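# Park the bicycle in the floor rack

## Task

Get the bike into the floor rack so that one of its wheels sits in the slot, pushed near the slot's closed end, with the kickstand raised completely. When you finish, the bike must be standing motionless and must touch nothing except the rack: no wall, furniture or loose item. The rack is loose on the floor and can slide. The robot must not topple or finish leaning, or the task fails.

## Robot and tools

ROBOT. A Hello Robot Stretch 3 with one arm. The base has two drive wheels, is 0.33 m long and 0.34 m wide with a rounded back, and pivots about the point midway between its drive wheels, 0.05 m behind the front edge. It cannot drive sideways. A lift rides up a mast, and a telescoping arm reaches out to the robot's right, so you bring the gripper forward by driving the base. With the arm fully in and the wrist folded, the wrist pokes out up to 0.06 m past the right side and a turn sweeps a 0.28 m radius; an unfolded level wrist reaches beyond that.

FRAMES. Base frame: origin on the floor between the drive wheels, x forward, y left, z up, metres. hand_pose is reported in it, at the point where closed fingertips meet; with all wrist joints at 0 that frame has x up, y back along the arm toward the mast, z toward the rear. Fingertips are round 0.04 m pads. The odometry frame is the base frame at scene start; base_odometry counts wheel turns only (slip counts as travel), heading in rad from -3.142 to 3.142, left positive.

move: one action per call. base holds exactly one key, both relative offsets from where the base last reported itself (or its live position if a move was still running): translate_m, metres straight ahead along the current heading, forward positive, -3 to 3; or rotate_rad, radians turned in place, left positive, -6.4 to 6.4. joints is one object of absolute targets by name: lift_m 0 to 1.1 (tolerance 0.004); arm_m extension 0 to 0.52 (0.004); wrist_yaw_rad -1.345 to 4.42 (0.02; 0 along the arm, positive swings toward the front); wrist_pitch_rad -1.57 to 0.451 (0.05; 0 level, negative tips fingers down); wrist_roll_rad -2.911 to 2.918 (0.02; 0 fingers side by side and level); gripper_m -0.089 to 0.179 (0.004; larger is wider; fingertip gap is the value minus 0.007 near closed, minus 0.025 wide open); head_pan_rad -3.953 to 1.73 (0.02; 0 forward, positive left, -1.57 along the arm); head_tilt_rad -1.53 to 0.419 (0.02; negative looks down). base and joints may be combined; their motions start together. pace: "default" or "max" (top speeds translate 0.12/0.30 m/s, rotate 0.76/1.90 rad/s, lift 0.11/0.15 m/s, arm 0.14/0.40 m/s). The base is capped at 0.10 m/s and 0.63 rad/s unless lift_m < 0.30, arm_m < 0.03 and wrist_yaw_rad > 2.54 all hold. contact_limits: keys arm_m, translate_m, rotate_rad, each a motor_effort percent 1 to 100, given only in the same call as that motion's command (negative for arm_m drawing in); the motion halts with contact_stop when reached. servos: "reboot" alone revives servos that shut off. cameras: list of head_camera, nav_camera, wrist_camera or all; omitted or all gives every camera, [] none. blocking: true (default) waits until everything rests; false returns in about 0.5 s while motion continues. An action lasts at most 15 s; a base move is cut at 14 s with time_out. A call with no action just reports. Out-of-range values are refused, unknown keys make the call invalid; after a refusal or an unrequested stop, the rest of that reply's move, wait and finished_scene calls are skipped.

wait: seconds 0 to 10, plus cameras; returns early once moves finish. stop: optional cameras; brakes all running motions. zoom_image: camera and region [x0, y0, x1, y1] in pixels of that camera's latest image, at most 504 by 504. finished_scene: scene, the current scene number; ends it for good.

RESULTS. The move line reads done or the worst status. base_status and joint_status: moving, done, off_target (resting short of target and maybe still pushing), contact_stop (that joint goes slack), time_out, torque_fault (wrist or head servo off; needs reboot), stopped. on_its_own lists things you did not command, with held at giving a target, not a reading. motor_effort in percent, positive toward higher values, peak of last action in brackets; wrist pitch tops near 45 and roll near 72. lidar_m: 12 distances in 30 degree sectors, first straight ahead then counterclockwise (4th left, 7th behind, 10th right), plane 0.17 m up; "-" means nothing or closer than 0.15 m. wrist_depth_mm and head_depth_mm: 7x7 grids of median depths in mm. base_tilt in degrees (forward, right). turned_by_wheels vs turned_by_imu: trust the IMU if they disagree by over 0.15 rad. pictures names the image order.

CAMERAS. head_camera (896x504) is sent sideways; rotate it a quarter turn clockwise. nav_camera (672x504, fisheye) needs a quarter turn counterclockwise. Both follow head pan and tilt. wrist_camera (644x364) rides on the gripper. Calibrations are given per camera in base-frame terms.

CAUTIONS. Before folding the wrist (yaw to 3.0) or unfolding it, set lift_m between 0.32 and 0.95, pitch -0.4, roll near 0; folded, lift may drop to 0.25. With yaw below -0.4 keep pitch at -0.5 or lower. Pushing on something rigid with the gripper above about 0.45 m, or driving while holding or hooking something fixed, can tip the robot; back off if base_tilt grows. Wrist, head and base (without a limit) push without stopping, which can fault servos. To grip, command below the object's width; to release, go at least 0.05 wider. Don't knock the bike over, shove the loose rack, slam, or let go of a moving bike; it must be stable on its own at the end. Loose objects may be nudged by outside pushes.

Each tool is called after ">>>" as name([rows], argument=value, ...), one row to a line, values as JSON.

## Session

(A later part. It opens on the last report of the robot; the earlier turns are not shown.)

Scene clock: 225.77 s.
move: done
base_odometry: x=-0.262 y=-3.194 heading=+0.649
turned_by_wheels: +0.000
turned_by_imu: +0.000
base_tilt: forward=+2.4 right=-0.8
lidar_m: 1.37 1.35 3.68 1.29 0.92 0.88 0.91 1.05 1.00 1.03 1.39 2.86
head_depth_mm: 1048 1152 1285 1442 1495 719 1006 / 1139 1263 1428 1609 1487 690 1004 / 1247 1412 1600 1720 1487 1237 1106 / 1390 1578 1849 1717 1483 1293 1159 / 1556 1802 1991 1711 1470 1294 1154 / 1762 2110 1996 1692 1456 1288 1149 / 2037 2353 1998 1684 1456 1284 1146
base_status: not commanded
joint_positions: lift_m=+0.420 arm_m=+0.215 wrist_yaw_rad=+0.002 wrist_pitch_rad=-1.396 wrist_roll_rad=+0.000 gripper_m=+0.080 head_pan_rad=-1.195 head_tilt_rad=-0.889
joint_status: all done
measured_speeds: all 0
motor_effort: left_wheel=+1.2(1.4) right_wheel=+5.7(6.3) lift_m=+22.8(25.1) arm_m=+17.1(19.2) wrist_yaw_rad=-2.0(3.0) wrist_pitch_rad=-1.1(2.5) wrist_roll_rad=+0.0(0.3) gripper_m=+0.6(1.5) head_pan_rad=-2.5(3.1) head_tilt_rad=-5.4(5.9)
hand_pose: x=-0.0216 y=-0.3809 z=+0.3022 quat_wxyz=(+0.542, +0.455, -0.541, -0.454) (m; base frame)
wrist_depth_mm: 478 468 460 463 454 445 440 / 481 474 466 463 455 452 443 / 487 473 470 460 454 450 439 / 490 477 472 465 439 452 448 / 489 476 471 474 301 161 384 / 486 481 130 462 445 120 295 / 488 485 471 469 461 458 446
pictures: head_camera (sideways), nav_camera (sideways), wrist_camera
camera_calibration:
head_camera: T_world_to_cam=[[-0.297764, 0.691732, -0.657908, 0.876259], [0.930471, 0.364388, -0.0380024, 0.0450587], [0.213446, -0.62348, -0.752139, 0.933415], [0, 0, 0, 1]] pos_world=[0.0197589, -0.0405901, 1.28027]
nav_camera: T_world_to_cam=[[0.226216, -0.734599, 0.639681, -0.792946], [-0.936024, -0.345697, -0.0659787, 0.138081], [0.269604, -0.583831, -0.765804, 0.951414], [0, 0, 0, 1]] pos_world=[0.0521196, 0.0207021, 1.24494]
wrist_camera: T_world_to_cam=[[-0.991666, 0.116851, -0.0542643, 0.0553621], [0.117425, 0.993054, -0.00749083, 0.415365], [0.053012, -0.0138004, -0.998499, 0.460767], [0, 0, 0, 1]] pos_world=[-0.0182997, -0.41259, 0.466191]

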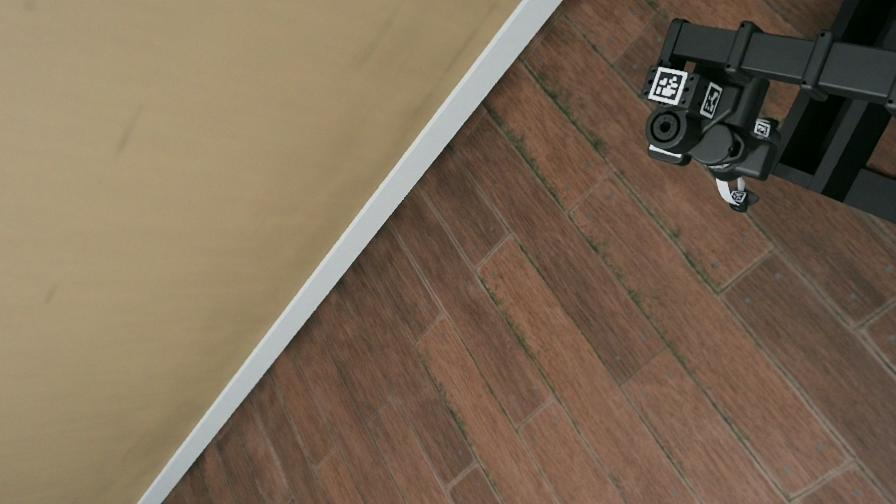

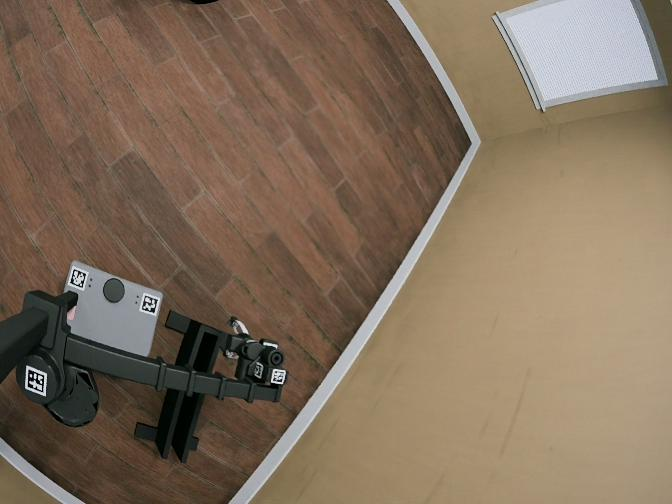

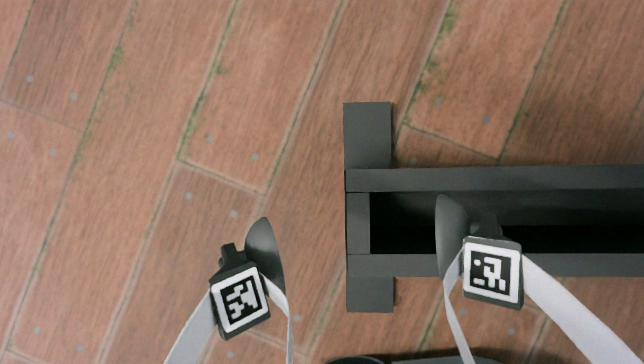

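>>> move(base={"translate_m": -0.006}, joints={"lift_m": 0.31, "wrist_roll_rad": 0.1, "arm_m": 0.211}, cameras=["wrist_camera"])

Scene clock: 252.10 s.
move: done
base_odometry: x=-0.266 y=-3.198 heading=+0.649
turned_by_wheels: +0.000
turned_by_imu: -0.001
base_tilt: forward=+2.3 right=-0.7
lidar_m: 1.37 1.36 3.70 1.27 0.92 0.87 0.90 1.04 1.00 1.03 1.39 2.87
head_depth_mm: 1043 1147 1285 1457 1487 1315 1111 / 1129 1268 1413 1612 1489 789 708 / 1255 1410 1601 1701 1484 1302 1102 / 1384 1573 1826 1707 1481 1300 1158 / 1541 1803 1973 1705 1462 1296 1150 / 1755 2084 2006 1682 1457 1287 1152 / 2053 2341 1991 1683 1462 1284 1148
base_status: done
joint_positions: lift_m=+0.310 arm_m=+0.211 wrist_yaw_rad=+0.002 wrist_pitch_rad=-1.396 wrist_roll_rad=+0.094 gripper_m=+0.080 head_pan_rad=-1.195 head_tilt_rad=-0.889
joint_status: all done
measured_speeds: all 0
motor_effort: left_wheel=-2.4(6.4) right_wheel=-0.4(3.4) lift_m=+23.2(24.1) arm_m=-17.5(19.7) wrist_yaw_rad=-1.8(2.2) wrist_pitch_rad=-1.1(1.4) wrist_roll_rad=+1.7(5.4) gripper_m=-0.3(1.2) head_pan_rad=-2.6(2.6) head_tilt_rad=-5.2(5.8)
hand_pose: x=-0.0216 y=-0.3767 z=+0.1922 quat_wxyz=(+0.516, +0.433, -0.566, -0.475) (m; base frame)
wrist_depth_mm: 376 366 359 349 346 340 336 / 377 367 354 348 347 339 332 / 376 365 359 350 346 342 334 / 377 365 359 353 191 335 333 / 374 364 359 356 265 159 269 / 377 371 130 355 195 121 186 / 374 377 134 357 335 344 338
pictures: wrist_camera
camera_calibration:
wrist_camera: T_world_to_cam=[[-0.975464, 0.208647, -0.0702558, 0.0868859], [0.209438, 0.977814, -0.00401134, 0.405908], [0.0678602, -0.0186272, -0.997521, 0.349288], [0, 0, 0, 1]] pos_world=[-0.0239613, -0.408525, 0.356155]

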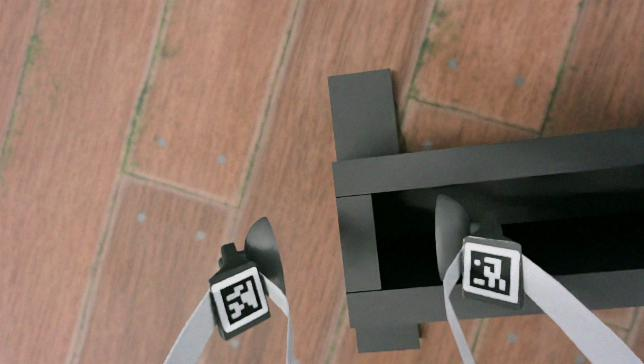

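>>> move(joints={"lift_m": 0.235}, cameras=["wrist_camera"])

Scene clock: 258.97 s.
move: done
base_odometry: x=-0.266 y=-3.198 heading=+0.649
turned_by_wheels: +0.000
turned_by_imu: -0.001
base_tilt: forward=+2.3 right=-0.8
lidar_m: 1.38 1.35 3.71 1.28 0.92 0.88 0.90 1.05 1.00 1.03 1.39 2.87
head_depth_mm: 1041 1154 1274 1453 1497 1313 1122 / 1128 1263 1424 1617 1485 1315 796 / 1236 1401 1607 1703 1498 1308 1070 / 1387 1577 1840 1717 1476 1298 1157 / 1548 1797 1957 1700 1476 1299 1148 / 1753 2083 2003 1690 1459 1294 1147 / 2037 2333 2004 1690 1453 1286 1148
base_status: not commanded
joint_positions: lift_m=+0.235 arm_m=+0.211 wrist_yaw_rad=+0.002 wrist_pitch_rad=-1.396 wrist_roll_rad=+0.094 gripper_m=+0.080 head_pan_rad=-1.195 head_tilt_rad=-0.889
joint_status: all done
measured_speeds: all 0
motor_effort: left_wheel=-2.5(2.6) right_wheel=-0.3(0.7) lift_m=+23.8(24.3) arm_m=-13.5(14.8) wrist_yaw_rad=-0.5(2.4) wrist_pitch_rad=-0.9(1.1) wrist_roll_rad=+1.7(1.9) gripper_m=+0.6(1.9) head_pan_rad=-1.9(3.2) head_tilt_rad=-4.5(6.0)
hand_pose: x=-0.0216 y=-0.3766 z=+0.1172 quat_wxyz=(+0.516, +0.433, -0.566, -0.475) (m; base frame)
wrist_depth_mm: 293 286 282 277 272 265 262 / 291 286 283 279 270 269 264 / 295 288 282 280 257 270 114 / 294 291 285 120 118 117 262 / 295 292 288 121 145 159 264 / 298 296 130 283 176 120 170 / 301 293 134 287 129 132 117
pictures: wrist_camera
camera_calibration:
wrist_camera: T_world_to_cam=[[-0.975461, 0.208668, -0.0702366, 0.0816161], [0.209452, 0.977811, -0.00391039, 0.405569], [0.0678622, -0.0185256, -0.997523, 0.274503], [0, 0, 0, 1]] pos_world=[-0.0239622, -0.408515, 0.281141]

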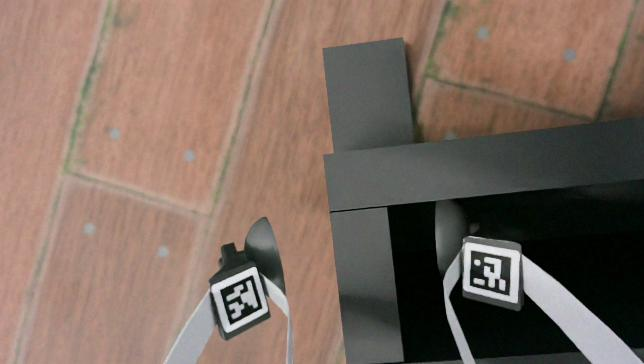

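>>> move(joints={"arm_m": 0.206}, cameras=[])

>>> move(joints={"lift_m": 0.205}, cameras=["wrist_camera"])

>>> move(joints={"gripper_m": 0.0}, cameras=["wrist_camera"])

Scene clock: 265.63 s.
move: done
base_odometry: x=-0.266 y=-3.198 heading=+0.649
turned_by_wheels: +0.000
turned_by_imu: -0.001
base_tilt: forward=+2.3 right=-0.8
lidar_m: 1.37 1.36 3.72 1.28 0.92 0.88 0.90 1.04 1.00 1.03 1.39 2.87
head_depth_mm: 1039 1149 1284 1454 1499 1321 1130 / 1131 1265 1424 1616 1484 1310 794 / 1245 1408 1603 1722 1481 1300 1068 / 1385 1584 1837 1703 1473 1292 1161 / 1547 1793 1949 1688 1468 1297 1152 / 1752 2076 2013 1686 1458 1283 1147 / 2037 2353 2007 1679 1447 1280 1148
base_status: not commanded
joint_positions: lift_m=+0.235 arm_m=+0.206 wrist_yaw_rad=+0.002 wrist_pitch_rad=-1.396 wrist_roll_rad=+0.094 gripper_m=+0.080 head_pan_rad=-1.195 head_tilt_rad=-0.889
joint_status: all done
measured_speeds: all 0
motor_effort: left_wheel=-2.5(2.8) right_wheel=-0.3(0.7) lift_m=+28.3(28.9) arm_m=-19.1(19.8) wrist_yaw_rad=-2.1(2.1) wrist_pitch_rad=-0.8(1.3) wrist_roll_rad=+1.8(1.9) gripper_m=+0.7(1.3) head_pan_rad=-2.5(2.8) head_tilt_rad=-4.5(5.8)
hand_pose: x=-0.0216 y=-0.3716 z=+0.1172 quat_wxyz=(+0.516, +0.433, -0.566, -0.475) (m; base frame)
wrist_depth_mm: 293 288 281 278 273 268 265 / 290 290 284 278 271 269 266 / 293 286 284 278 257 116 114 / 296 292 287 121 119 266 265 / 295 291 285 121 145 158 246 / 298 295 130 148 162 120 156 / 300 293 135 282 121 123 114
pictures: none
No camera images: "cameras" was empty.

Scene clock: 266.70 s.
move: done
base_odometry: x=-0.266 y=-3.198 heading=+0.649
turned_by_wheels: +0.000
turned_by_imu: +0.000
base_tilt: forward=+2.3 right=-0.9
lidar_m: 1.37 1.36 3.69 1.27 0.91 0.88 0.90 1.04 1.00 1.03 1.39 2.87
head_depth_mm: 1034 1150 1284 1447 1499 1314 1115 / 1129 1258 1422 1614 1485 1313 811 / 1240 1404 1597 1700 1483 1301 1067 / 1381 1593 1843 1727 1481 1297 1153 / 1548 1805 1977 1709 1475 1297 1154 / 1757 2079 1992 1690 1464 1284 1150 / 2049 2322 1974 1688 1453 1285 1146
base_status: not commanded
joint_positions: lift_m=+0.205 arm_m=+0.206 wrist_yaw_rad=+0.002 wrist_pitch_rad=-1.397 wrist_roll_rad=+0.094 gripper_m=+0.080 head_pan_rad=-1.195 head_tilt_rad=-0.889
joint_status: all done
measured_speeds: all 0
motor_effort: left_wheel=-2.4(2.7) right_wheel=-0.2(0.8) lift_m=+22.8(27.2) arm_m=-17.0(18.9) wrist_yaw_rad=-1.8(2.1) wrist_pitch_rad=-0.7(1.5) wrist_roll_rad=+1.7(1.9) gripper_m=+0.6(1.1) head_pan_rad=-2.8(2.8) head_tilt_rad=-6.0(6.0)
hand_pose: x=-0.0216 y=-0.3716 z=+0.0872 quat_wxyz=(+0.516, +0.433, -0.566, -0.476) (m; base frame)
wrist_depth_mm: 262 255 251 247 241 239 235 / 263 257 255 250 226 240 236 / 265 260 252 90 89 87 85 / 264 262 255 90 89 236 235 / 264 259 254 - 145 158 234 / 265 265 130 91 125 121 156 / 267 264 128 92 120 121 106
pictures: wrist_camera
camera_calibration:
wrist_camera: T_world_to_cam=[[-0.975447, 0.208732, -0.0702394, 0.0784879], [0.209513, 0.977798, -0.00387107, 0.400544], [0.0678719, -0.0184921, -0.997523, 0.244687], [0, 0, 0, 1]] pos_world=[-0.023966, -0.40351, 0.251145]

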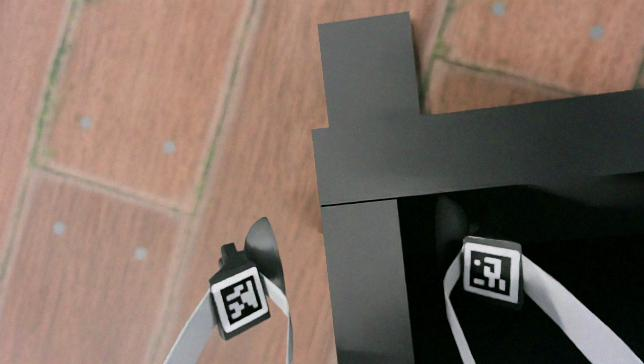

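Scene clock: 268.03 s.
move: done
base_odometry: x=-0.266 y=-3.198 heading=+0.649
turned_by_wheels: +0.000
turned_by_imu: +0.000
base_tilt: forward=+2.3 right=-0.8
lidar_m: 1.37 1.36 3.72 1.27 0.91 0.88 0.90 1.04 1.00 1.03 1.39 2.87
head_depth_mm: 1041 1151 1282 1452 1497 1315 1119 / 1130 1263 1431 1610 1504 1305 807 / 1244 1403 1599 1702 1487 1311 1064 / 1372 1579 1833 1713 1477 1303 1160 / 1547 1804 1982 1707 1463 1293 1157 / 1761 2078 2007 1674 1462 1286 1148 / 2031 2336 1996 1685 1458 1279 1148
base_status: not commanded
joint_positions: lift_m=+0.205 arm_m=+0.206 wrist_yaw_rad=+0.001 wrist_pitch_rad=-1.397 wrist_roll_rad=+0.095 gripper_m=+0.001 head_pan_rad=-1.195 head_tilt_rad=-0.889
joint_status: all done
measured_speeds: all 0
motor_effort: left_wheel=-2.5(2.7) right_wheel=-0.3(0.7) lift_m=+24.7(24.8) arm_m=-15.0(17.3) wrist_yaw_rad=-2.0(2.2) wrist_pitch_rad=-0.5(1.2) wrist_roll_rad=+1.5(1.9) gripper_m=-14.5(87.2) head_pan_rad=-2.1(3.1) head_tilt_rad=-5.1(5.9)
hand_pose: x=-0.0216 y=-0.3716 z=+0.0872 quat_wxyz=(+0.516, +0.433, -0.566, -0.476) (m; base frame)
wrist_depth_mm: 261 257 250 249 243 241 234 / 263 255 253 250 226 242 237 / 260 260 255 90 89 87 85 / 265 260 254 90 89 237 236 / 265 263 254 91 137 240 234 / 266 261 259 91 124 153 156 / 266 260 125 91 124 108 115
pictures: wrist_camera
camera_calibration:
wrist_camera: T_world_to_cam=[[-0.97526, 0.209572, -0.0703374, 0.0788064], [0.210356, 0.977617, -0.00385028, 0.400495], [0.0679561, -0.0185509, -0.997516, 0.24466], [0, 0, 0, 1]] pos_world=[-0.024016, -0.403507, 0.251137]

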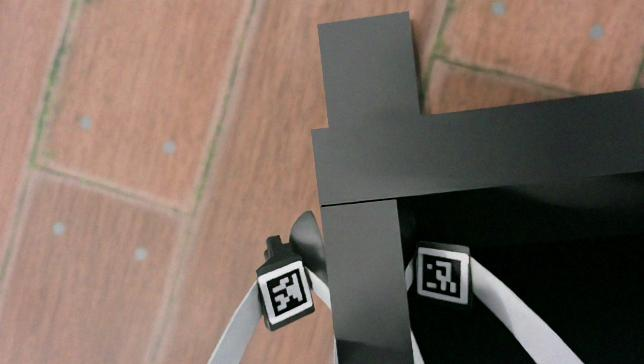

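>>> move(joints={"gripper_m": -0.05}, cameras=[])

>>> move(base={"translate_m": 0.2})

Scene clock: 341.70 s.
move: done
base_odometry: x=-0.266 y=-3.198 heading=+0.649
turned_by_wheels: +0.000
turned_by_imu: -0.001
base_tilt: forward=+2.3 right=-0.8
lidar_m: 1.37 1.36 3.71 1.27 0.92 0.88 0.90 1.04 1.00 1.03 1.39 2.87
head_depth_mm: 1037 1147 1281 1451 1491 1321 1124 / 1125 1269 1429 1615 1493 1308 808 / 1246 1406 1609 1697 1480 1305 1064 / 1371 1571 1821 1701 1477 1295 1159 / 1544 1798 1965 1695 1476 1293 1163 / 1757 2092 1999 1694 1458 1283 1147 / 2036 2334 1995 1687 1451 1278 1145
base_status: not commanded
joint_positions: lift_m=+0.205 arm_m=+0.206 wrist_yaw_rad=+0.001 wrist_pitch_rad=-1.397 wrist_roll_rad=+0.095 gripper_m=-0.048 head_pan_rad=-1.195 head_tilt_rad=-0.889
joint_status: all done
measured_speeds: all 0
motor_effort: left_wheel=-2.4(2.8) right_wheel=-0.4(0.7) lift_m=+29.3(29.8) arm_m=-8.4(10.4) wrist_yaw_rad=-1.6(2.1) wrist_pitch_rad=-0.8(1.1) wrist_roll_rad=+1.6(1.8) gripper_m=-34.6(98.8) head_pan_rad=-1.8(2.9) head_tilt_rad=-5.2(6.2)
hand_pose: x=-0.0216 y=-0.3716 z=+0.0872 quat_wxyz=(+0.516, +0.433, -0.566, -0.476) (m; base frame)
wrist_depth_mm: 260 258 252 248 242 238 235 / 262 257 254 252 227 239 236 / 261 259 256 90 89 87 85 / 265 262 256 90 89 238 234 / 265 259 257 91 146 239 234 / 266 260 257 91 124 163 156 / 267 262 125 91 125 110 115
pictures: none
No camera images: "cameras" was empty.

Scene clock: 344.83 s.
move: done
base_odometry: x=-0.107 y=-3.077 heading=+0.649
turned_by_wheels: +0.000
turned_by_imu: -0.001
base_tilt: forward=+2.3 right=-0.8
lidar_m: 1.22 1.17 1.57 1.53 1.10 1.05 1.08 1.14 1.09 1.13 1.52 2.70
head_depth_mm: 1146 1261 1414 1586 1495 1316 1128 / 1237 1391 1560 1688 1494 1312 807 / 1373 1544 1766 1710 1478 1305 1066 / 1514 1732 1923 1710 1474 1303 1158 / 1691 1972 2012 1707 1475 1296 1153 / 1942 2237 2016 1705 1465 1299 1158 / 2234 2403 1979 1672 1443 1283 1142
base_status: done
joint_positions: lift_m=+0.205 arm_m=+0.206 wrist_yaw_rad=+0.001 wrist_pitch_rad=-1.397 wrist_roll_rad=+0.095 gripper_m=-0.046 head_pan_rad=-1.195 head_tilt_rad=-0.889
joint_status: not commanded
measured_speeds: all 0
motor_effort: left_wheel=-0.6(4.1) right_wheel=+9.1(15.0) lift_m=+23.4(29.7) arm_m=-3.6(8.8) wrist_yaw_rad=-1.4(2.0) wrist_pitch_rad=-0.8(1.3) wrist_roll_rad=+1.5(1.9) gripper_m=-12.6(35.2) head_pan_rad=-2.4(2.9) head_tilt_rad=-5.2(6.1)
hand_pose: x=-0.0216 y=-0.3715 z=+0.0872 quat_wxyz=(+0.515, +0.433, -0.566, -0.476) (m; base frame)
wrist_depth_mm: 261 256 253 247 241 241 236 / 262 258 253 229 226 242 237 / 265 258 255 90 89 87 85 / 262 258 254 90 89 238 234 / 263 261 257 91 129 240 234 / 268 259 256 91 123 151 152 / 266 261 125 91 118 108 113
pictures: head_camera (sideways), nav_camera (sideways), wrist_camera
camera_calibration:
head_camera: T_world_to_cam=[[-0.297769, 0.691748, -0.657889, 0.876235], [0.930472, 0.364388, -0.0380025, 0.0450588], [0.213439, -0.623463, -0.752155, 0.933436], [0, 0, 0, 1]] pos_world=[0.0197587, -0.0405896, 1.28027]
nav_camera: T_world_to_cam=[[0.226221, -0.734614, 0.639662, -0.792921], [-0.936025, -0.345695, -0.0659782, 0.138081], [0.269596, -0.583813, -0.76582, 0.951435], [0, 0, 0, 1]] pos_world=[0.0521191, 0.0207033, 1.24494]
wrist_camera: T_world_to_cam=[[-0.975164, 0.210047, -0.0702592, 0.0789488], [0.210807, 0.977522, -0.00349489, 0.400348], [0.0679458, -0.0182192, -0.997523, 0.244784], [0, 0, 0, 1]] pos_world=[-0.0240402, -0.403472, 0.251124]

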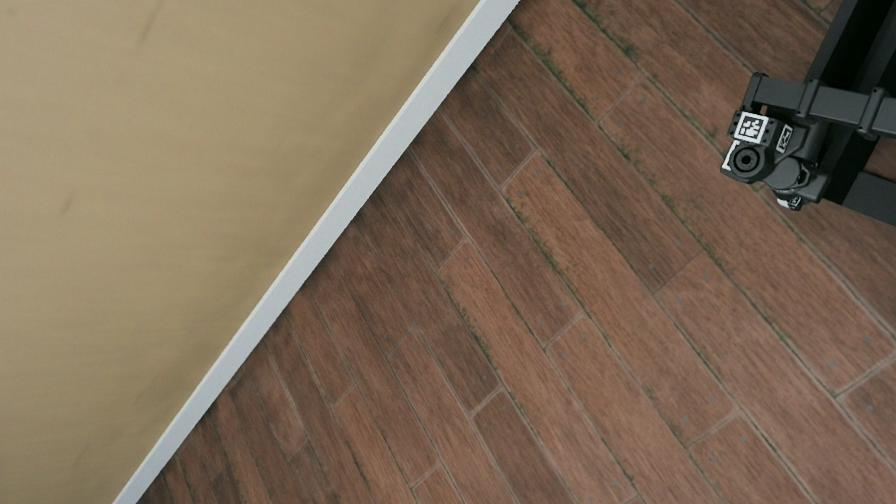

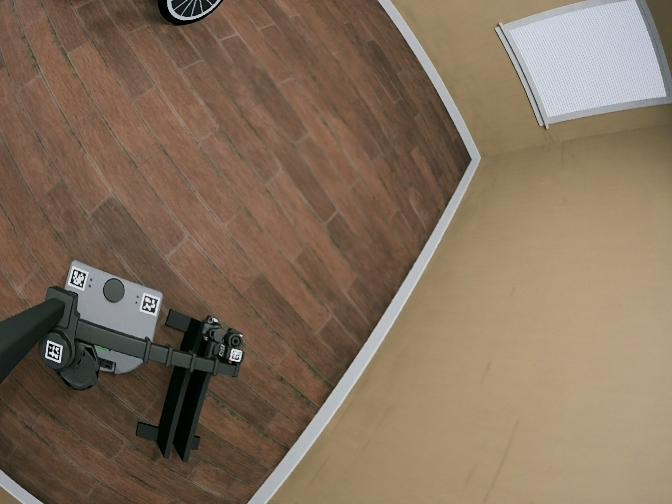

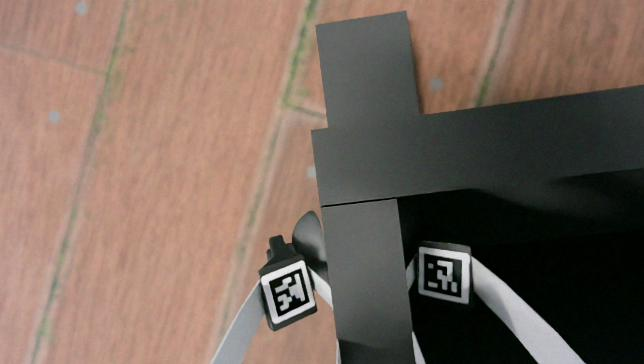

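>>> move(base={"rotate_rad": -0.2})

Scene clock: 348.03 s.
move: done
base_odometry: x=-0.107 y=-3.077 heading=+0.450
turned_by_wheels: -0.200
turned_by_imu: -0.198
base_tilt: forward=+2.3 right=-0.8
lidar_m: 2.70 1.16 1.40 1.98 1.19 1.05 1.05 1.24 1.09 1.10 1.30 2.36
head_depth_mm: 1030 1154 1292 1490 1494 1307 1101 / 1095 1234 1400 1615 1494 1308 807 / 1172 1324 1539 1677 1489 1300 1084 / 1251 1431 1672 1712 1478 1297 1153 / 1356 1569 1831 1697 1472 1292 1152 / 1471 1713 1964 1696 1463 1287 1151 / 1599 1921 1990 1674 1452 1278 1144
base_status: done
joint_positions: lift_m=+0.205 arm_m=+0.206 wrist_yaw_rad=+0.008 wrist_pitch_rad=-1.397 wrist_roll_rad=+0.086 gripper_m=-0.046 head_pan_rad=-1.195 head_tilt_rad=-0.889
joint_status: not commanded
measured_speeds: all 0
motor_effort: left_wheel=+7.8(12.0) right_wheel=-8.2(13.0) lift_m=+30.1(30.3) arm_m=+4.9(4.9) wrist_yaw_rad=-6.4(6.7) wrist_pitch_rad=-0.4(1.3) wrist_roll_rad=+4.5(4.8) gripper_m=-12.7(14.0) head_pan_rad=-2.3(2.8) head_tilt_rad=-5.1(6.1)
hand_pose: x=-0.0215 y=-0.3715 z=+0.0872 quat_wxyz=(+0.520, +0.437, -0.562, -0.472) (m; base frame)
wrist_depth_mm: 260 256 248 247 241 238 235 / 262 259 254 227 243 239 85 / 265 259 255 90 89 87 85 / 264 257 255 90 89 239 233 / 265 260 256 91 146 238 197 / 267 260 257 91 123 139 136 / 268 263 125 91 116 103 103
pictures: head_camera (sideways), nav_camera (sideways), wrist_camera
camera_calibration:
head_camera: T_world_to_cam=[[-0.297771, 0.691751, -0.657885, 0.876229], [0.930471, 0.364388, -0.0380025, 0.0450588], [0.213437, -0.623459, -0.752159, 0.933441], [0, 0, 0, 1]] pos_world=[0.0197586, -0.0405895, 1.28027]
nav_camera: T_world_to_cam=[[0.226222, -0.734617, 0.639657, -0.792915], [-0.936025, -0.345695, -0.0659781, 0.13808], [0.269595, -0.583809, -0.765823, 0.951439], [0, 0, 0, 1]] pos_world=[0.052119, 0.0207037, 1.24494]
wrist_camera: T_world_to_cam=[[-0.978492, 0.194509, -0.0687067, 0.0731075], [0.195231, 0.98075, -0.00388858, 0.40123], [0.0666277, -0.0172186, -0.997629, 0.245128], [0, 0, 0, 1]] pos_world=[-0.0231297, -0.403505, 0.25113]

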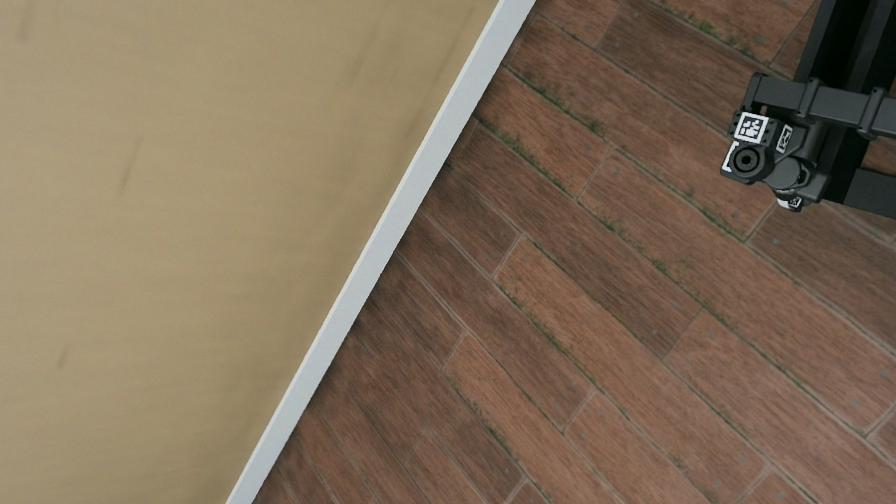

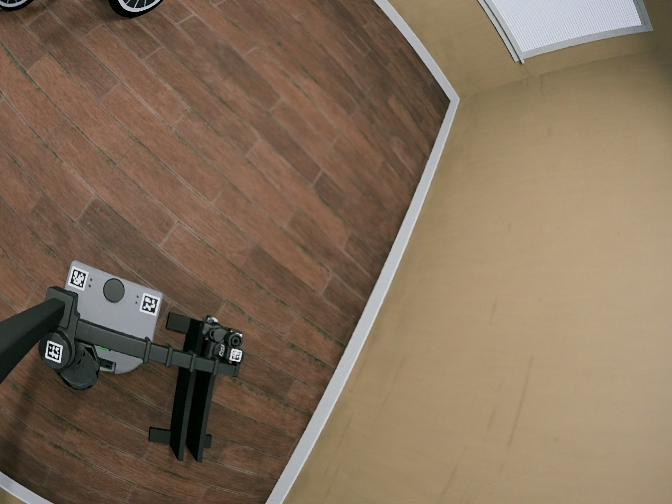

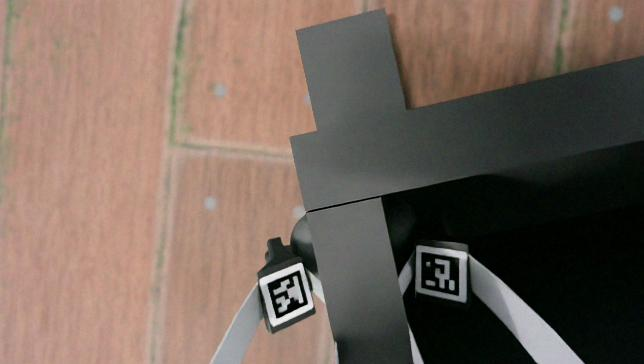

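>>> move(base={"rotate_rad": -0.06}, cameras=[])

>>> move(base={"translate_m": 1.0})

Scene clock: 359.10 s.
move: done
base_odometry: x=-0.107 y=-3.077 heading=+0.390
turned_by_wheels: -0.060
turned_by_imu: -0.060
base_tilt: forward=+2.3 right=-0.8
lidar_m: 2.70 1.17 1.41 2.19 1.23 1.05 1.05 1.20 1.10 1.09 1.26 2.12
head_depth_mm: 1008 1126 1281 1471 1490 1315 1089 / 1062 1205 1364 1594 1491 1309 806 / 1127 1286 1480 1656 1481 1303 1079 / 1203 1374 1616 1702 1479 1297 1156 / 1285 1483 1773 1707 1474 1302 1149 / 1380 1603 1871 1683 1462 1279 1153 / 1483 1761 1944 1679 1451 1283 1145
base_status: done
joint_positions: lift_m=+0.205 arm_m=+0.206 wrist_yaw_rad=+0.008 wrist_pitch_rad=-1.397 wrist_roll_rad=+0.084 gripper_m=-0.046 head_pan_rad=-1.195 head_tilt_rad=-0.889
joint_status: not commanded
measured_speeds: all 0
motor_effort: left_wheel=+7.6(12.8) right_wheel=-8.5(13.9) lift_m=+29.1(30.2) arm_m=+16.8(18.7) wrist_yaw_rad=-8.0(8.0) wrist_pitch_rad=-0.8(1.1) wrist_roll_rad=+5.3(5.5) gripper_m=-12.9(13.6) head_pan_rad=-2.7(2.8) head_tilt_rad=-5.4(6.1)
hand_pose: x=-0.0215 y=-0.3716 z=+0.0872 quat_wxyz=(+0.520, +0.438, -0.562, -0.472) (m; base frame)
wrist_depth_mm: 261 256 253 247 244 241 236 / 263 256 254 231 242 238 85 / 263 258 255 90 89 87 86 / 265 260 255 91 89 238 233 / 264 259 254 91 145 232 186 / 264 261 256 91 123 140 133 / 266 264 125 92 115 103 102
pictures: none
No camera images: "cameras" was empty.

Scene clock: 370.23 s.
move: done
base_odometry: x=+0.818 y=-2.697 heading=+0.390
turned_by_wheels: +0.000
turned_by_imu: -0.001
base_tilt: forward=+2.3 right=-0.8
lidar_m: 1.73 1.99 0.58 0.59 2.35 2.01 2.02 1.56 1.33 1.33 1.53 1.74
head_depth_mm: 1231 1373 1565 1699 1495 1312 1114 / 1312 1472 1683 1728 1484 1305 808 / 1383 1571 1823 1710 1474 1297 1073 / 1473 1693 1925 1708 1477 1301 1155 / 1576 1812 1981 1701 1464 1291 1154 / 1691 1979 1995 1692 1462 1285 1151 / 1837 2187 1985 1680 1453 1275 1152
base_status: done
joint_positions: lift_m=+0.205 arm_m=+0.206 wrist_yaw_rad=+0.002 wrist_pitch_rad=-1.397 wrist_roll_rad=+0.092 gripper_m=-0.046 head_pan_rad=-1.195 head_tilt_rad=-0.889
joint_status: not commanded
measured_speeds: all 0
motor_effort: left_wheel=+3.0(9.8) right_wheel=+5.7(10.0) lift_m=+21.8(29.0) arm_m=-9.7(16.8) wrist_yaw_rad=-1.7(8.2) wrist_pitch_rad=-0.7(1.4) wrist_roll_rad=+2.7(5.4) gripper_m=-12.7(14.1) head_pan_rad=-1.7(3.0) head_tilt_rad=-5.3(6.0)
hand_pose: x=-0.0216 y=-0.3716 z=+0.0872 quat_wxyz=(+0.517, +0.434, -0.565, -0.475) (m; base frame)
wrist_depth_mm: 262 258 251 247 240 241 236 / 262 257 253 229 243 240 236 / 265 258 255 90 89 87 85 / 266 262 256 90 89 239 234 / 265 260 255 - 145 240 227 / 267 262 256 91 123 146 149 / 266 263 125 92 118 107 111
pictures: head_camera (sideways), nav_camera (sideways), wrist_camera
camera_calibration:
head_camera: T_world_to_cam=[[-0.297771, 0.691751, -0.657885, 0.876229], [0.930471, 0.364388, -0.0380025, 0.0450588], [0.213437, -0.623459, -0.752159, 0.933441], [0, 0, 0, 1]] pos_world=[0.0197586, -0.0405895, 1.28027]
nav_camera: T_world_to_cam=[[0.226222, -0.734617, 0.639657, -0.792915], [-0.936025, -0.345694, -0.0659781, 0.13808], [0.269595, -0.583809, -0.765823, 0.951439], [0, 0, 0, 1]] pos_world=[0.052119, 0.0207036, 1.24494]
wrist_camera: T_world_to_cam=[[-0.976049, 0.206069, -0.0697375, 0.077431], [0.206822, 0.978372, -0.00367848, 0.400618], [0.0674711, -0.0180136, -0.997559, 0.244854], [0, 0, 0, 1]] pos_world=[-0.0238005, -0.403499, 0.251129]

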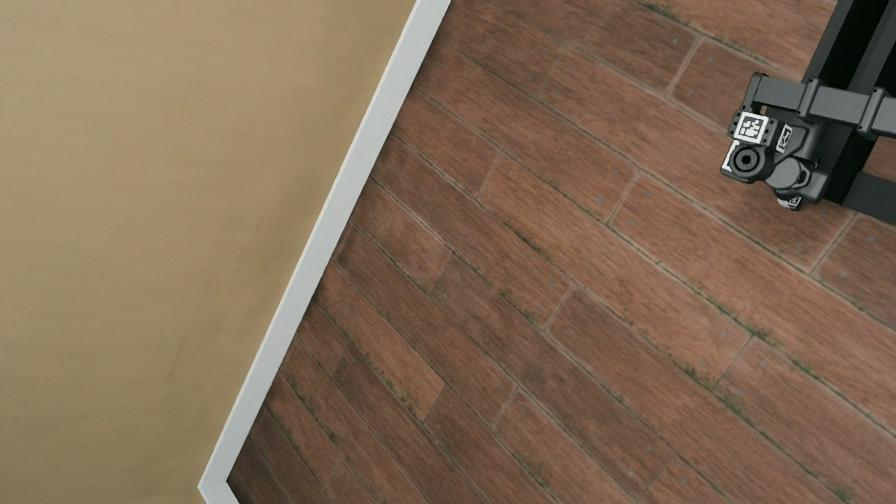

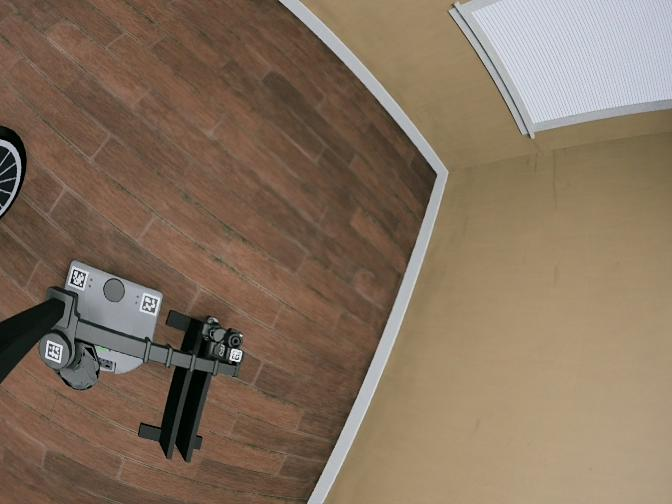

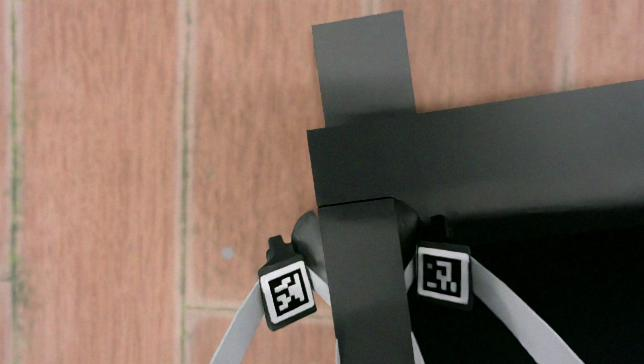

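>>> move(base={"translate_m": 0.8}, cameras=[])

>>> move(base={"rotate_rad": -0.38}, cameras=["nav_camera", "wrist_camera"])

Scene clock: 383.00 s.
move: done
base_odometry: x=+1.558 y=-2.393 heading=+0.390
turned_by_wheels: +0.000
turned_by_imu: -0.001
base_tilt: forward=+2.3 right=-0.8
lidar_m: 0.96 1.10 1.88 3.18 0.70 0.73 2.78 1.78 1.52 1.53 1.12 0.96
head_depth_mm: 1422 1591 1803 1748 1490 1315 1114 / 1509 1701 1888 1747 1490 1312 808 / 1604 1820 1987 1730 1476 1306 1070 / 1613 1854 1996 1704 1472 1297 1154 / 1408 1619 1862 1699 1465 1296 1156 / 1235 1411 1608 1673 1463 1286 1151 / 1097 1249 1401 1569 1455 1283 1147
base_status: done
joint_positions: lift_m=+0.205 arm_m=+0.206 wrist_yaw_rad=+0.002 wrist_pitch_rad=-1.397 wrist_roll_rad=+0.092 gripper_m=-0.046 head_pan_rad=-1.195 head_tilt_rad=-0.889
joint_status: not commanded
measured_speeds: all 0
motor_effort: left_wheel=+2.8(8.0) right_wheel=+6.5(11.8) lift_m=+22.5(22.8) arm_m=-18.0(19.3) wrist_yaw_rad=-0.8(3.1) wrist_pitch_rad=-0.7(1.5) wrist_roll_rad=+2.4(2.8) gripper_m=-12.5(14.3) head_pan_rad=-2.1(3.3) head_tilt_rad=-5.1(6.1)
hand_pose: x=-0.0216 y=-0.3715 z=+0.0872 quat_wxyz=(+0.517, +0.434, -0.565, -0.475) (m; base frame)
wrist_depth_mm: 264 258 255 248 245 239 235 / 261 259 254 231 242 239 235 / 263 259 252 90 89 87 85 / 264 260 254 90 89 239 234 / 265 258 256 - 145 240 226 / 267 260 258 91 123 137 149 / 266 263 126 91 118 107 111
pictures: none
No camera images: "cameras" was empty.

Scene clock: 384.70 s.
move: done
base_odometry: x=+1.558 y=-2.393 heading=+0.010
turned_by_wheels: -0.380
turned_by_imu: -0.375
base_tilt: forward=+2.3 right=-0.8
lidar_m: 0.96 0.97 1.21 2.53 3.22 0.71 2.78 2.52 1.65 1.52 1.54 1.04
head_depth_mm: 1352 1543 1791 1740 1496 1316 1074 / 1382 1580 1824 1739 1488 1313 809 / 1402 1628 1869 1732 1487 1303 1085 / 1434 1646 1905 1705 1465 1303 1154 / 1471 1698 1917 1697 1469 1298 1160 / 1497 1743 1969 1684 1450 1286 1150 / 1534 1801 1944 1668 1456 1280 1143
base_status: done
joint_positions: lift_m=+0.205 arm_m=+0.206 wrist_yaw_rad=+0.011 wrist_pitch_rad=-1.396 wrist_roll_rad=+0.079 gripper_m=-0.046 head_pan_rad=-1.195 head_tilt_rad=-0.889
joint_status: not commanded
measured_speeds: all 0
on_its_own: wrist_yaw_rad is at rest, and its effort (-9.8) is outside its rest range (-9 to +9)
motor_effort: left_wheel=+8.5(13.0) right_wheel=-9.2(14.9) lift_m=+28.8(29.1) arm_m=-8.1(18.2) wrist_yaw_rad=-9.8(9.8) wrist_pitch_rad=-1.2(1.2) wrist_roll_rad=+6.6(7.0) gripper_m=-12.4(13.8) head_pan_rad=-2.2(2.7) head_tilt_rad=-5.3(5.8)
hand_pose: x=-0.0214 y=-0.3717 z=+0.0872 quat_wxyz=(+0.522, +0.439, -0.560, -0.470) (m; base frame)
wrist_depth_mm: 261 256 251 229 244 238 236 / 261 257 253 229 245 87 85 / 263 260 253 90 89 87 234 / 263 260 256 91 90 241 236 / 267 260 257 91 145 214 172 / 265 262 259 92 123 128 123 / 266 261 125 92 111 102 99
pictures: nav_camera (sideways), wrist_camera
camera_calibration:
nav_camera: T_world_to_cam=[[0.226222, -0.734617, 0.639657, -0.792915], [-0.936025, -0.345694, -0.0659781, 0.13808], [0.269594, -0.583809, -0.765824, 0.95144], [0, 0, 0, 1]] pos_world=[0.0521189, 0.0207037, 1.24494]
wrist_camera: T_world_to_cam=[[-0.980318, 0.18544, -0.0677384, 0.0697007], [0.186173, 0.982506, -0.00462261, 0.401866], [0.0656962, -0.0171427, -0.997692, 0.245149], [0, 0, 0, 1]] pos_world=[-0.0225931, -0.403559, 0.251162]

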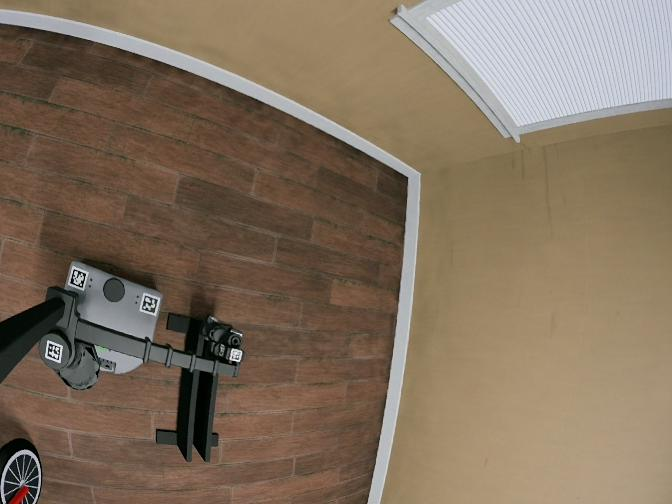

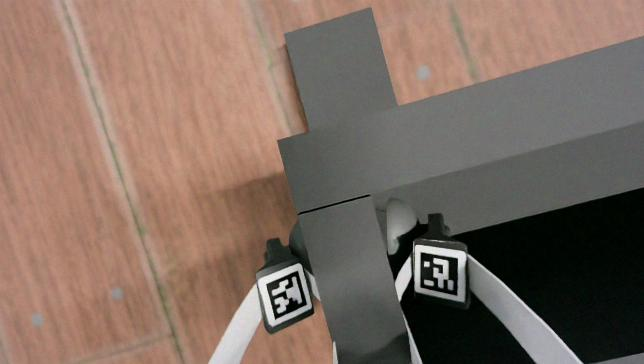

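>>> move(base={"translate_m": 0.12}, cameras=[])

>>> move(base={"rotate_rad": -0.3}, cameras=["wrist_camera"])

>>> move(base={"translate_m": 0.2}, cameras=["nav_camera", "wrist_camera"])

Scene clock: 403.43 s.
move: done
base_odometry: x=+1.678 y=-2.392 heading=+0.010
turned_by_wheels: +0.000
turned_by_imu: -0.001
base_tilt: forward=+2.2 right=-0.8
lidar_m: 0.84 0.85 1.06 2.21 3.25 0.81 2.90 2.50 1.64 1.51 1.39 0.92
head_depth_mm: 1337 1523 1777 1728 1494 1323 1103 / 1370 1561 1813 1721 1489 1303 808 / 1396 1604 1863 1708 1476 1304 1083 / 1431 1638 1903 1717 1474 1297 1160 / 1457 1689 1916 1696 1469 1302 1158 / 1488 1730 1937 1690 1460 1286 1148 / 1518 1720 1845 1692 1451 1278 1147
base_status: done
joint_positions: lift_m=+0.205 arm_m=+0.206 wrist_yaw_rad=+0.003 wrist_pitch_rad=-1.396 wrist_roll_rad=+0.088 gripper_m=-0.046 head_pan_rad=-1.195 head_tilt_rad=-0.889
joint_status: not commanded
measured_speeds: all 0
motor_effort: left_wheel=+3.2(11.0) right_wheel=+6.1(9.7) lift_m=+26.8(27.6) arm_m=+7.1(19.1) wrist_yaw_rad=-2.4(10.2) wrist_pitch_rad=-0.4(1.3) wrist_roll_rad=+3.8(6.9) gripper_m=-13.0(13.7) head_pan_rad=-2.4(2.8) head_tilt_rad=-5.2(6.1)
hand_pose: x=-0.0216 y=-0.3717 z=+0.0872 quat_wxyz=(+0.518, +0.435, -0.564, -0.474) (m; base frame)
wrist_depth_mm: 261 257 251 246 242 240 236 / 261 258 254 229 242 239 232 / 264 258 254 91 89 87 85 / 263 261 255 91 89 240 237 / 265 260 254 91 145 238 214 / 267 262 259 91 123 143 142 / 266 263 126 92 116 106 107
pictures: none
No camera images: "cameras" was empty.

Scene clock: 404.97 s.
move: done
base_odometry: x=+1.678 y=-2.392 heading=-0.290
turned_by_wheels: -0.300
turned_by_imu: -0.296
base_tilt: forward=+2.3 right=-0.8
lidar_m: 0.86 0.84 0.90 1.33 3.22 3.43 0.82 2.90 1.97 1.53 1.51 1.10
head_depth_mm: 1428 1659 1903 1730 1494 1310 1076 / 1426 1638 1896 1724 1489 1314 805 / 1411 1624 1893 1726 1480 1307 1084 / 1392 1607 1884 1719 1473 1296 1160 / 1392 1596 1864 1701 1477 1284 1158 / 1371 1584 1851 1687 1455 1286 1147 / 1372 1561 1846 1685 1454 1281 1144
base_status: done
joint_positions: lift_m=+0.205 arm_m=+0.206 wrist_yaw_rad=+0.011 wrist_pitch_rad=-1.396 wrist_roll_rad=+0.078 gripper_m=-0.046 head_pan_rad=-1.195 head_tilt_rad=-0.889
joint_status: not commanded
measured_speeds: all 0
on_its_own: wrist_yaw_rad is at rest, and its effort (-10.4) is outside its rest range (-9 to +9)
motor_effort: left_wheel=+8.1(13.9) right_wheel=-8.9(14.9) lift_m=+26.1(26.8) arm_m=+6.8(6.9) wrist_yaw_rad=-10.4(10.4) wrist_pitch_rad=-0.5(1.4) wrist_roll_rad=+7.3(7.4) gripper_m=-13.7(13.8) head_pan_rad=-2.3(2.9) head_tilt_rad=-4.8(6.2)
hand_pose: x=-0.0214 y=-0.3717 z=+0.0872 quat_wxyz=(+0.523, +0.440, -0.559, -0.469) (m; base frame)
wrist_depth_mm: 261 257 252 228 245 238 235 / 264 257 251 229 244 87 85 / 262 258 254 90 89 87 232 / 263 260 256 91 157 239 234 / 265 261 257 92 145 214 172 / 264 261 258 92 123 127 122 / 264 261 126 92 111 101 98
pictures: wrist_camera
camera_calibration:
wrist_camera: T_world_to_cam=[[-0.980748, 0.183241, -0.0674988, 0.0688779], [0.183979, 0.982918, -0.0048308, 0.402044], [0.0654606, -0.0171561, -0.997708, 0.245142], [0, 0, 0, 1]] pos_world=[-0.0224627, -0.403592, 0.251171]

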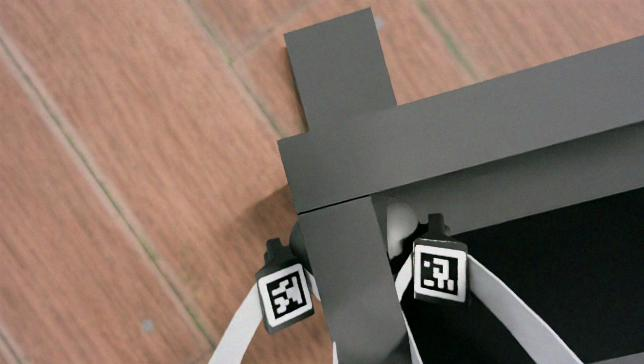

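Scene clock: 408.10 s.
move: done
base_odometry: x=+1.869 y=-2.449 heading=-0.290
turned_by_wheels: +0.000
turned_by_imu: -0.001
base_tilt: forward=+2.3 right=-0.8
lidar_m: 0.67 0.66 0.71 1.04 3.31 3.53 1.01 3.06 1.86 1.45 1.43 0.86
head_depth_mm: 1353 1558 1845 1734 1495 1315 1113 / 1356 1537 1837 1711 1487 1315 809 / 1332 1527 1797 1721 1486 1302 1079 / 1328 1522 1791 1712 1481 1291 1157 / 1305 1510 1770 1719 1471 1292 1151 / 1291 1492 1758 1691 1457 1288 1154 / 1291 1485 1740 1679 1454 1282 1147
base_status: done
joint_positions: lift_m=+0.205 arm_m=+0.206 wrist_yaw_rad=+0.002 wrist_pitch_rad=-1.396 wrist_roll_rad=+0.091 gripper_m=-0.046 head_pan_rad=-1.195 head_tilt_rad=-0.889
joint_status: not commanded
measured_speeds: all 0
motor_effort: left_wheel=+2.9(10.7) right_wheel=+6.3(9.6) lift_m=+25.3(26.5) arm_m=+15.3(15.3) wrist_yaw_rad=-1.6(10.6) wrist_pitch_rad=-1.1(1.4) wrist_roll_rad=+3.0(7.5) gripper_m=-13.0(13.8) head_pan_rad=-1.6(3.0) head_tilt_rad=-4.8(5.9)
hand_pose: x=-0.0216 y=-0.3717 z=+0.0872 quat_wxyz=(+0.517, +0.434, -0.565, -0.475) (m; base frame)
wrist_depth_mm: 260 255 251 248 243 238 234 / 262 259 252 230 242 242 236 / 265 261 252 91 89 87 85 / 266 259 256 90 89 236 237 / 264 261 252 91 145 239 219 / 264 261 256 91 124 151 144 / 267 263 125 92 120 107 109
pictures: nav_camera (sideways), wrist_camera
camera_calibration:
nav_camera: T_world_to_cam=[[0.226222, -0.734617, 0.639657, -0.792915], [-0.936025, -0.345694, -0.0659781, 0.13808], [0.269594, -0.583809, -0.765824, 0.95144], [0, 0, 0, 1]] pos_world=[0.052119, 0.0207037, 1.24494]
wrist_camera: T_world_to_cam=[[-0.976308, 0.20485, -0.0697142, 0.0770109], [0.205648, 0.978616, -0.00439059, 0.400908], [0.067324, -0.0186231, -0.997557, 0.244636], [0, 0, 0, 1]] pos_world=[-0.0237294, -0.403554, 0.251167]

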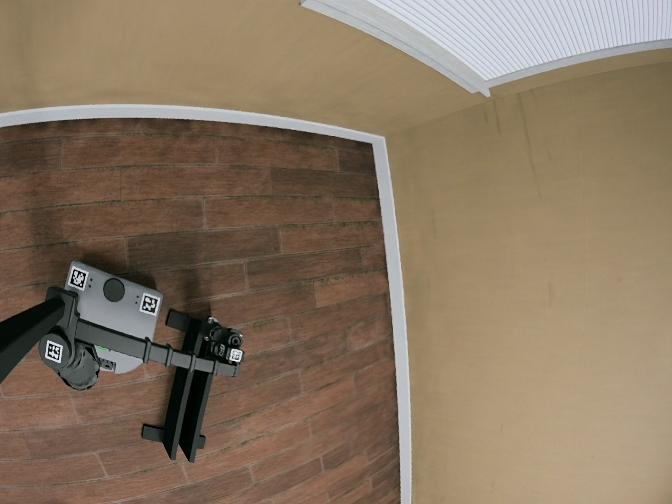

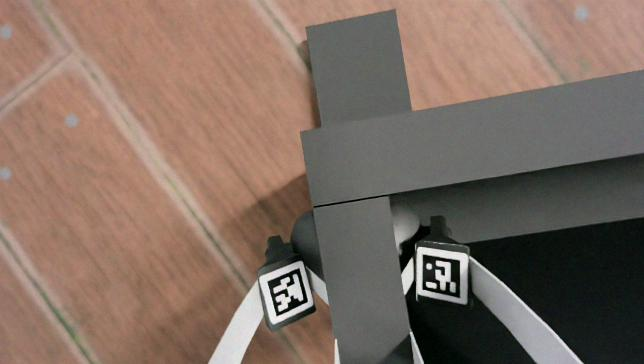

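>>> move(base={"rotate_rad": -0.39}, joints={"head_pan_rad": -2.95, "head_tilt_rad": -0.5}, cameras=["head_camera", "nav_camera"])

Scene clock: 415.50 s.
move: done
base_odometry: x=+1.869 y=-2.449 heading=-0.679
turned_by_wheels: -0.390
turned_by_imu: -0.386
base_tilt: forward=+2.3 right=-0.8
lidar_m: 0.78 0.66 0.66 0.75 1.26 3.29 1.36 1.01 3.03 1.68 1.43 1.41
head_depth_mm: 3607 3824 3917 2929 2147 1701 1380 / 3870 - - 2934 2109 1700 1391 / 3739 - - 2901 2130 1673 1399 / 3489 3790 3960 2630 2048 1688 1387 / 3274 3514 3700 2597 1834 1581 1381 / 3057 3267 3557 2839 2078 1493 1367 / 2867 3052 3323 2827 2097 1657 1366
base_status: done
joint_positions: lift_m=+0.205 arm_m=+0.206 wrist_yaw_rad=+0.012 wrist_pitch_rad=-1.396 wrist_roll_rad=+0.076 gripper_m=-0.046 head_pan_rad=-2.944 head_tilt_rad=-0.507
joint_status: all done
measured_speeds: all 0
on_its_own: wrist_yaw_rad is at rest, and its effort (-10.1) is outside its rest range (-9 to +9)
motor_effort: left_wheel=+7.9(13.6) right_wheel=-8.7(14.6) lift_m=+23.5(24.3) arm_m=+16.2(19.0) wrist_yaw_rad=-10.1(11.4) wrist_pitch_rad=-0.5(1.3) wrist_roll_rad=+7.8(8.1) gripper_m=-12.1(13.9) head_pan_rad=-2.2(5.0) head_tilt_rad=+3.0(6.2)
hand_pose: x=-0.0214 y=-0.3718 z=+0.0872 quat_wxyz=(+0.524, +0.440, -0.559, -0.469) (m; base frame)
wrist_depth_mm: 259 258 255 229 243 239 237 / 262 257 253 228 244 87 85 / 264 259 254 90 89 87 236 / 264 261 258 90 241 238 236 / 264 261 257 91 145 208 166 / 267 262 259 91 125 128 118 / 266 264 125 91 110 101 96
pictures: head_camera (sideways), nav_camera (sideways)
camera_calibration:
head_camera: T_world_to_cam=[[0.440429, 0.111301, -0.890862, 1.17542], [0.179266, -0.983206, -0.0342121, 0.0447247], [-0.879708, -0.144633, -0.452985, 0.55092], [0, 0, 0, 1]] pos_world=[-0.0410602, -0.00717162, 1.29823]
nav_camera: T_world_to_cam=[[-0.475571, -0.034403, 0.879004, -1.10062], [-0.199217, 0.977486, -0.0695255, 0.138238], [-0.856823, -0.208177, -0.471718, 0.575728], [0, 0, 0, 1]] pos_world=[-0.00258634, -0.0531374, 1.24864]

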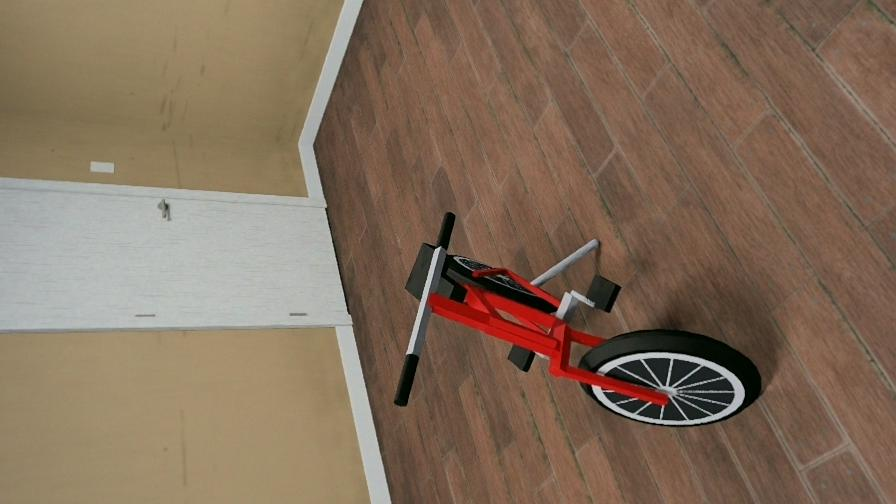

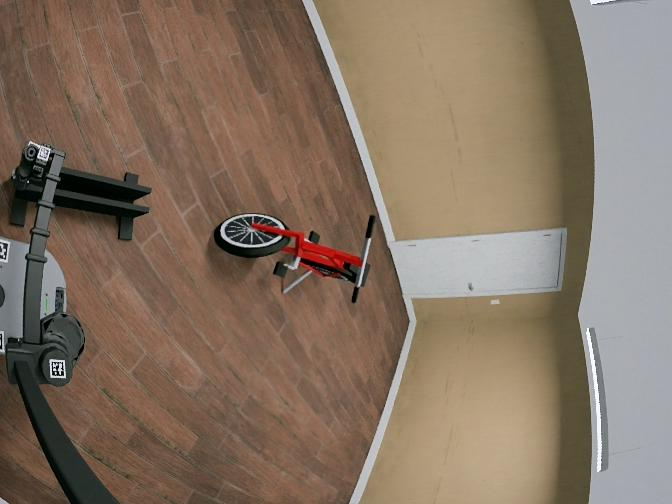

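>>> zoom_image(camera="head_camera", region=[380, 180, 780, 440])

Scaled by 1.260 from the camera's 896x504 image, which has a finer 1280x720 frame.

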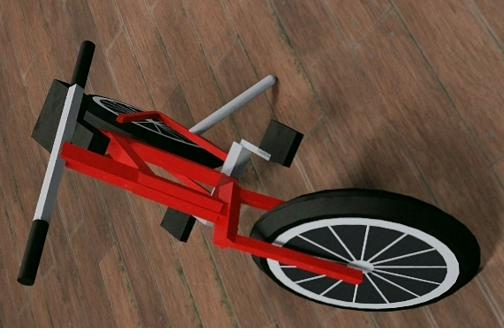

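>>> move(joints={"arm_m": 0.41}, cameras=["wrist_camera", "nav_camera"])

Scene clock: 565.37 s.
move: done
base_odometry: x=+1.869 y=-2.449 heading=-0.679
turned_by_wheels: +0.000
turned_by_imu: -0.002
base_tilt: forward=+2.3 right=-0.8
lidar_m: 0.78 0.66 0.66 0.75 1.26 3.28 1.36 1.01 3.01 1.68 1.43 1.41
head_depth_mm: 3567 3765 3930 2902 2149 1694 1404 / 3942 - - 2961 2139 1685 1401 / 3703 - - 2891 2135 1690 1389 / 3494 3838 - 2570 2037 1672 1397 / 3251 3549 3729 2605 1826 1572 1371 / 3023 3282 3541 2835 2103 1499 1376 / 2884 3095 3329 2839 2106 1655 1368
base_status: not commanded
joint_positions: lift_m=+0.205 arm_m=+0.410 wrist_yaw_rad=-0.011 wrist_pitch_rad=-1.425 wrist_roll_rad=+0.124 gripper_m=-0.046 head_pan_rad=-2.944 head_tilt_rad=-0.507
joint_status: all done
measured_speeds: all 0
on_its_own: wrist_yaw_rad is at rest, and its effort (+10.1) is outside its rest range (-9 to +9)
motor_effort: left_wheel=+4.1(8.1) right_wheel=-2.4(8.8) lift_m=+22.2(22.8) arm_m=+20.8(21.8) wrist_yaw_rad=+10.1(10.9) wrist_pitch_rad=+4.9(4.9) wrist_roll_rad=-8.0(8.0) gripper_m=-12.9(13.9) head_pan_rad=-2.1(3.0) head_tilt_rad=+3.6(3.8)
hand_pose: x=-0.0218 y=-0.5684 z=+0.0867 quat_wxyz=(+0.498, +0.429, -0.569, -0.493) (m; base frame)
wrist_depth_mm: 257 253 245 244 222 234 232 / 257 252 250 246 223 236 233 / 258 257 250 245 222 86 234 / 261 259 254 250 87 86 84 / 265 258 254 148 127 241 236 / 267 264 259 128 124 197 205 / 270 264 257 91 125 120 140
pictures: nav_camera (sideways), wrist_camera
camera_calibration:
nav_camera: T_world_to_cam=[[-0.475571, -0.0344031, 0.879004, -1.10062], [-0.199217, 0.977486, -0.0695255, 0.138238], [-0.856822, -0.208177, -0.471718, 0.575728], [0, 0, 0, 1]] pos_world=[-0.00258633, -0.0531374, 1.24864]
wrist_camera: T_world_to_cam=[[-0.965467, 0.251378, -0.068431, 0.143647], [0.250268, 0.967867, 0.0244787, 0.585789], [0.0723855, 0.0065072, -0.997355, 0.254876], [0, 0, 0, 1]] pos_world=[-0.0263677, -0.604734, 0.249693]

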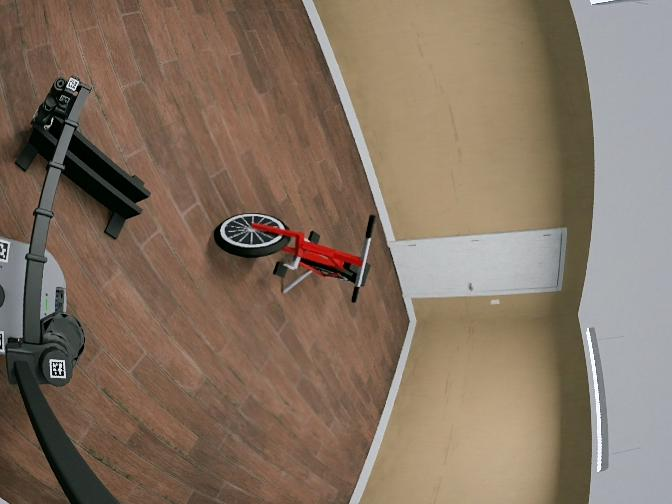

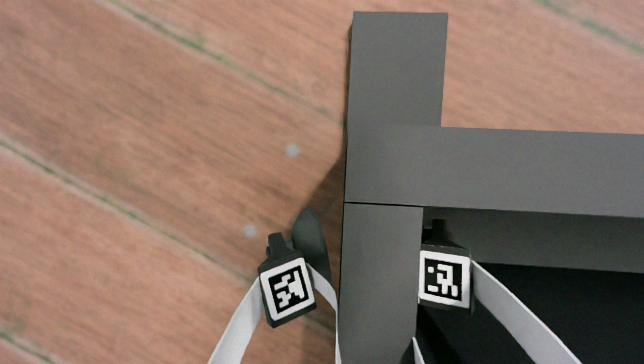

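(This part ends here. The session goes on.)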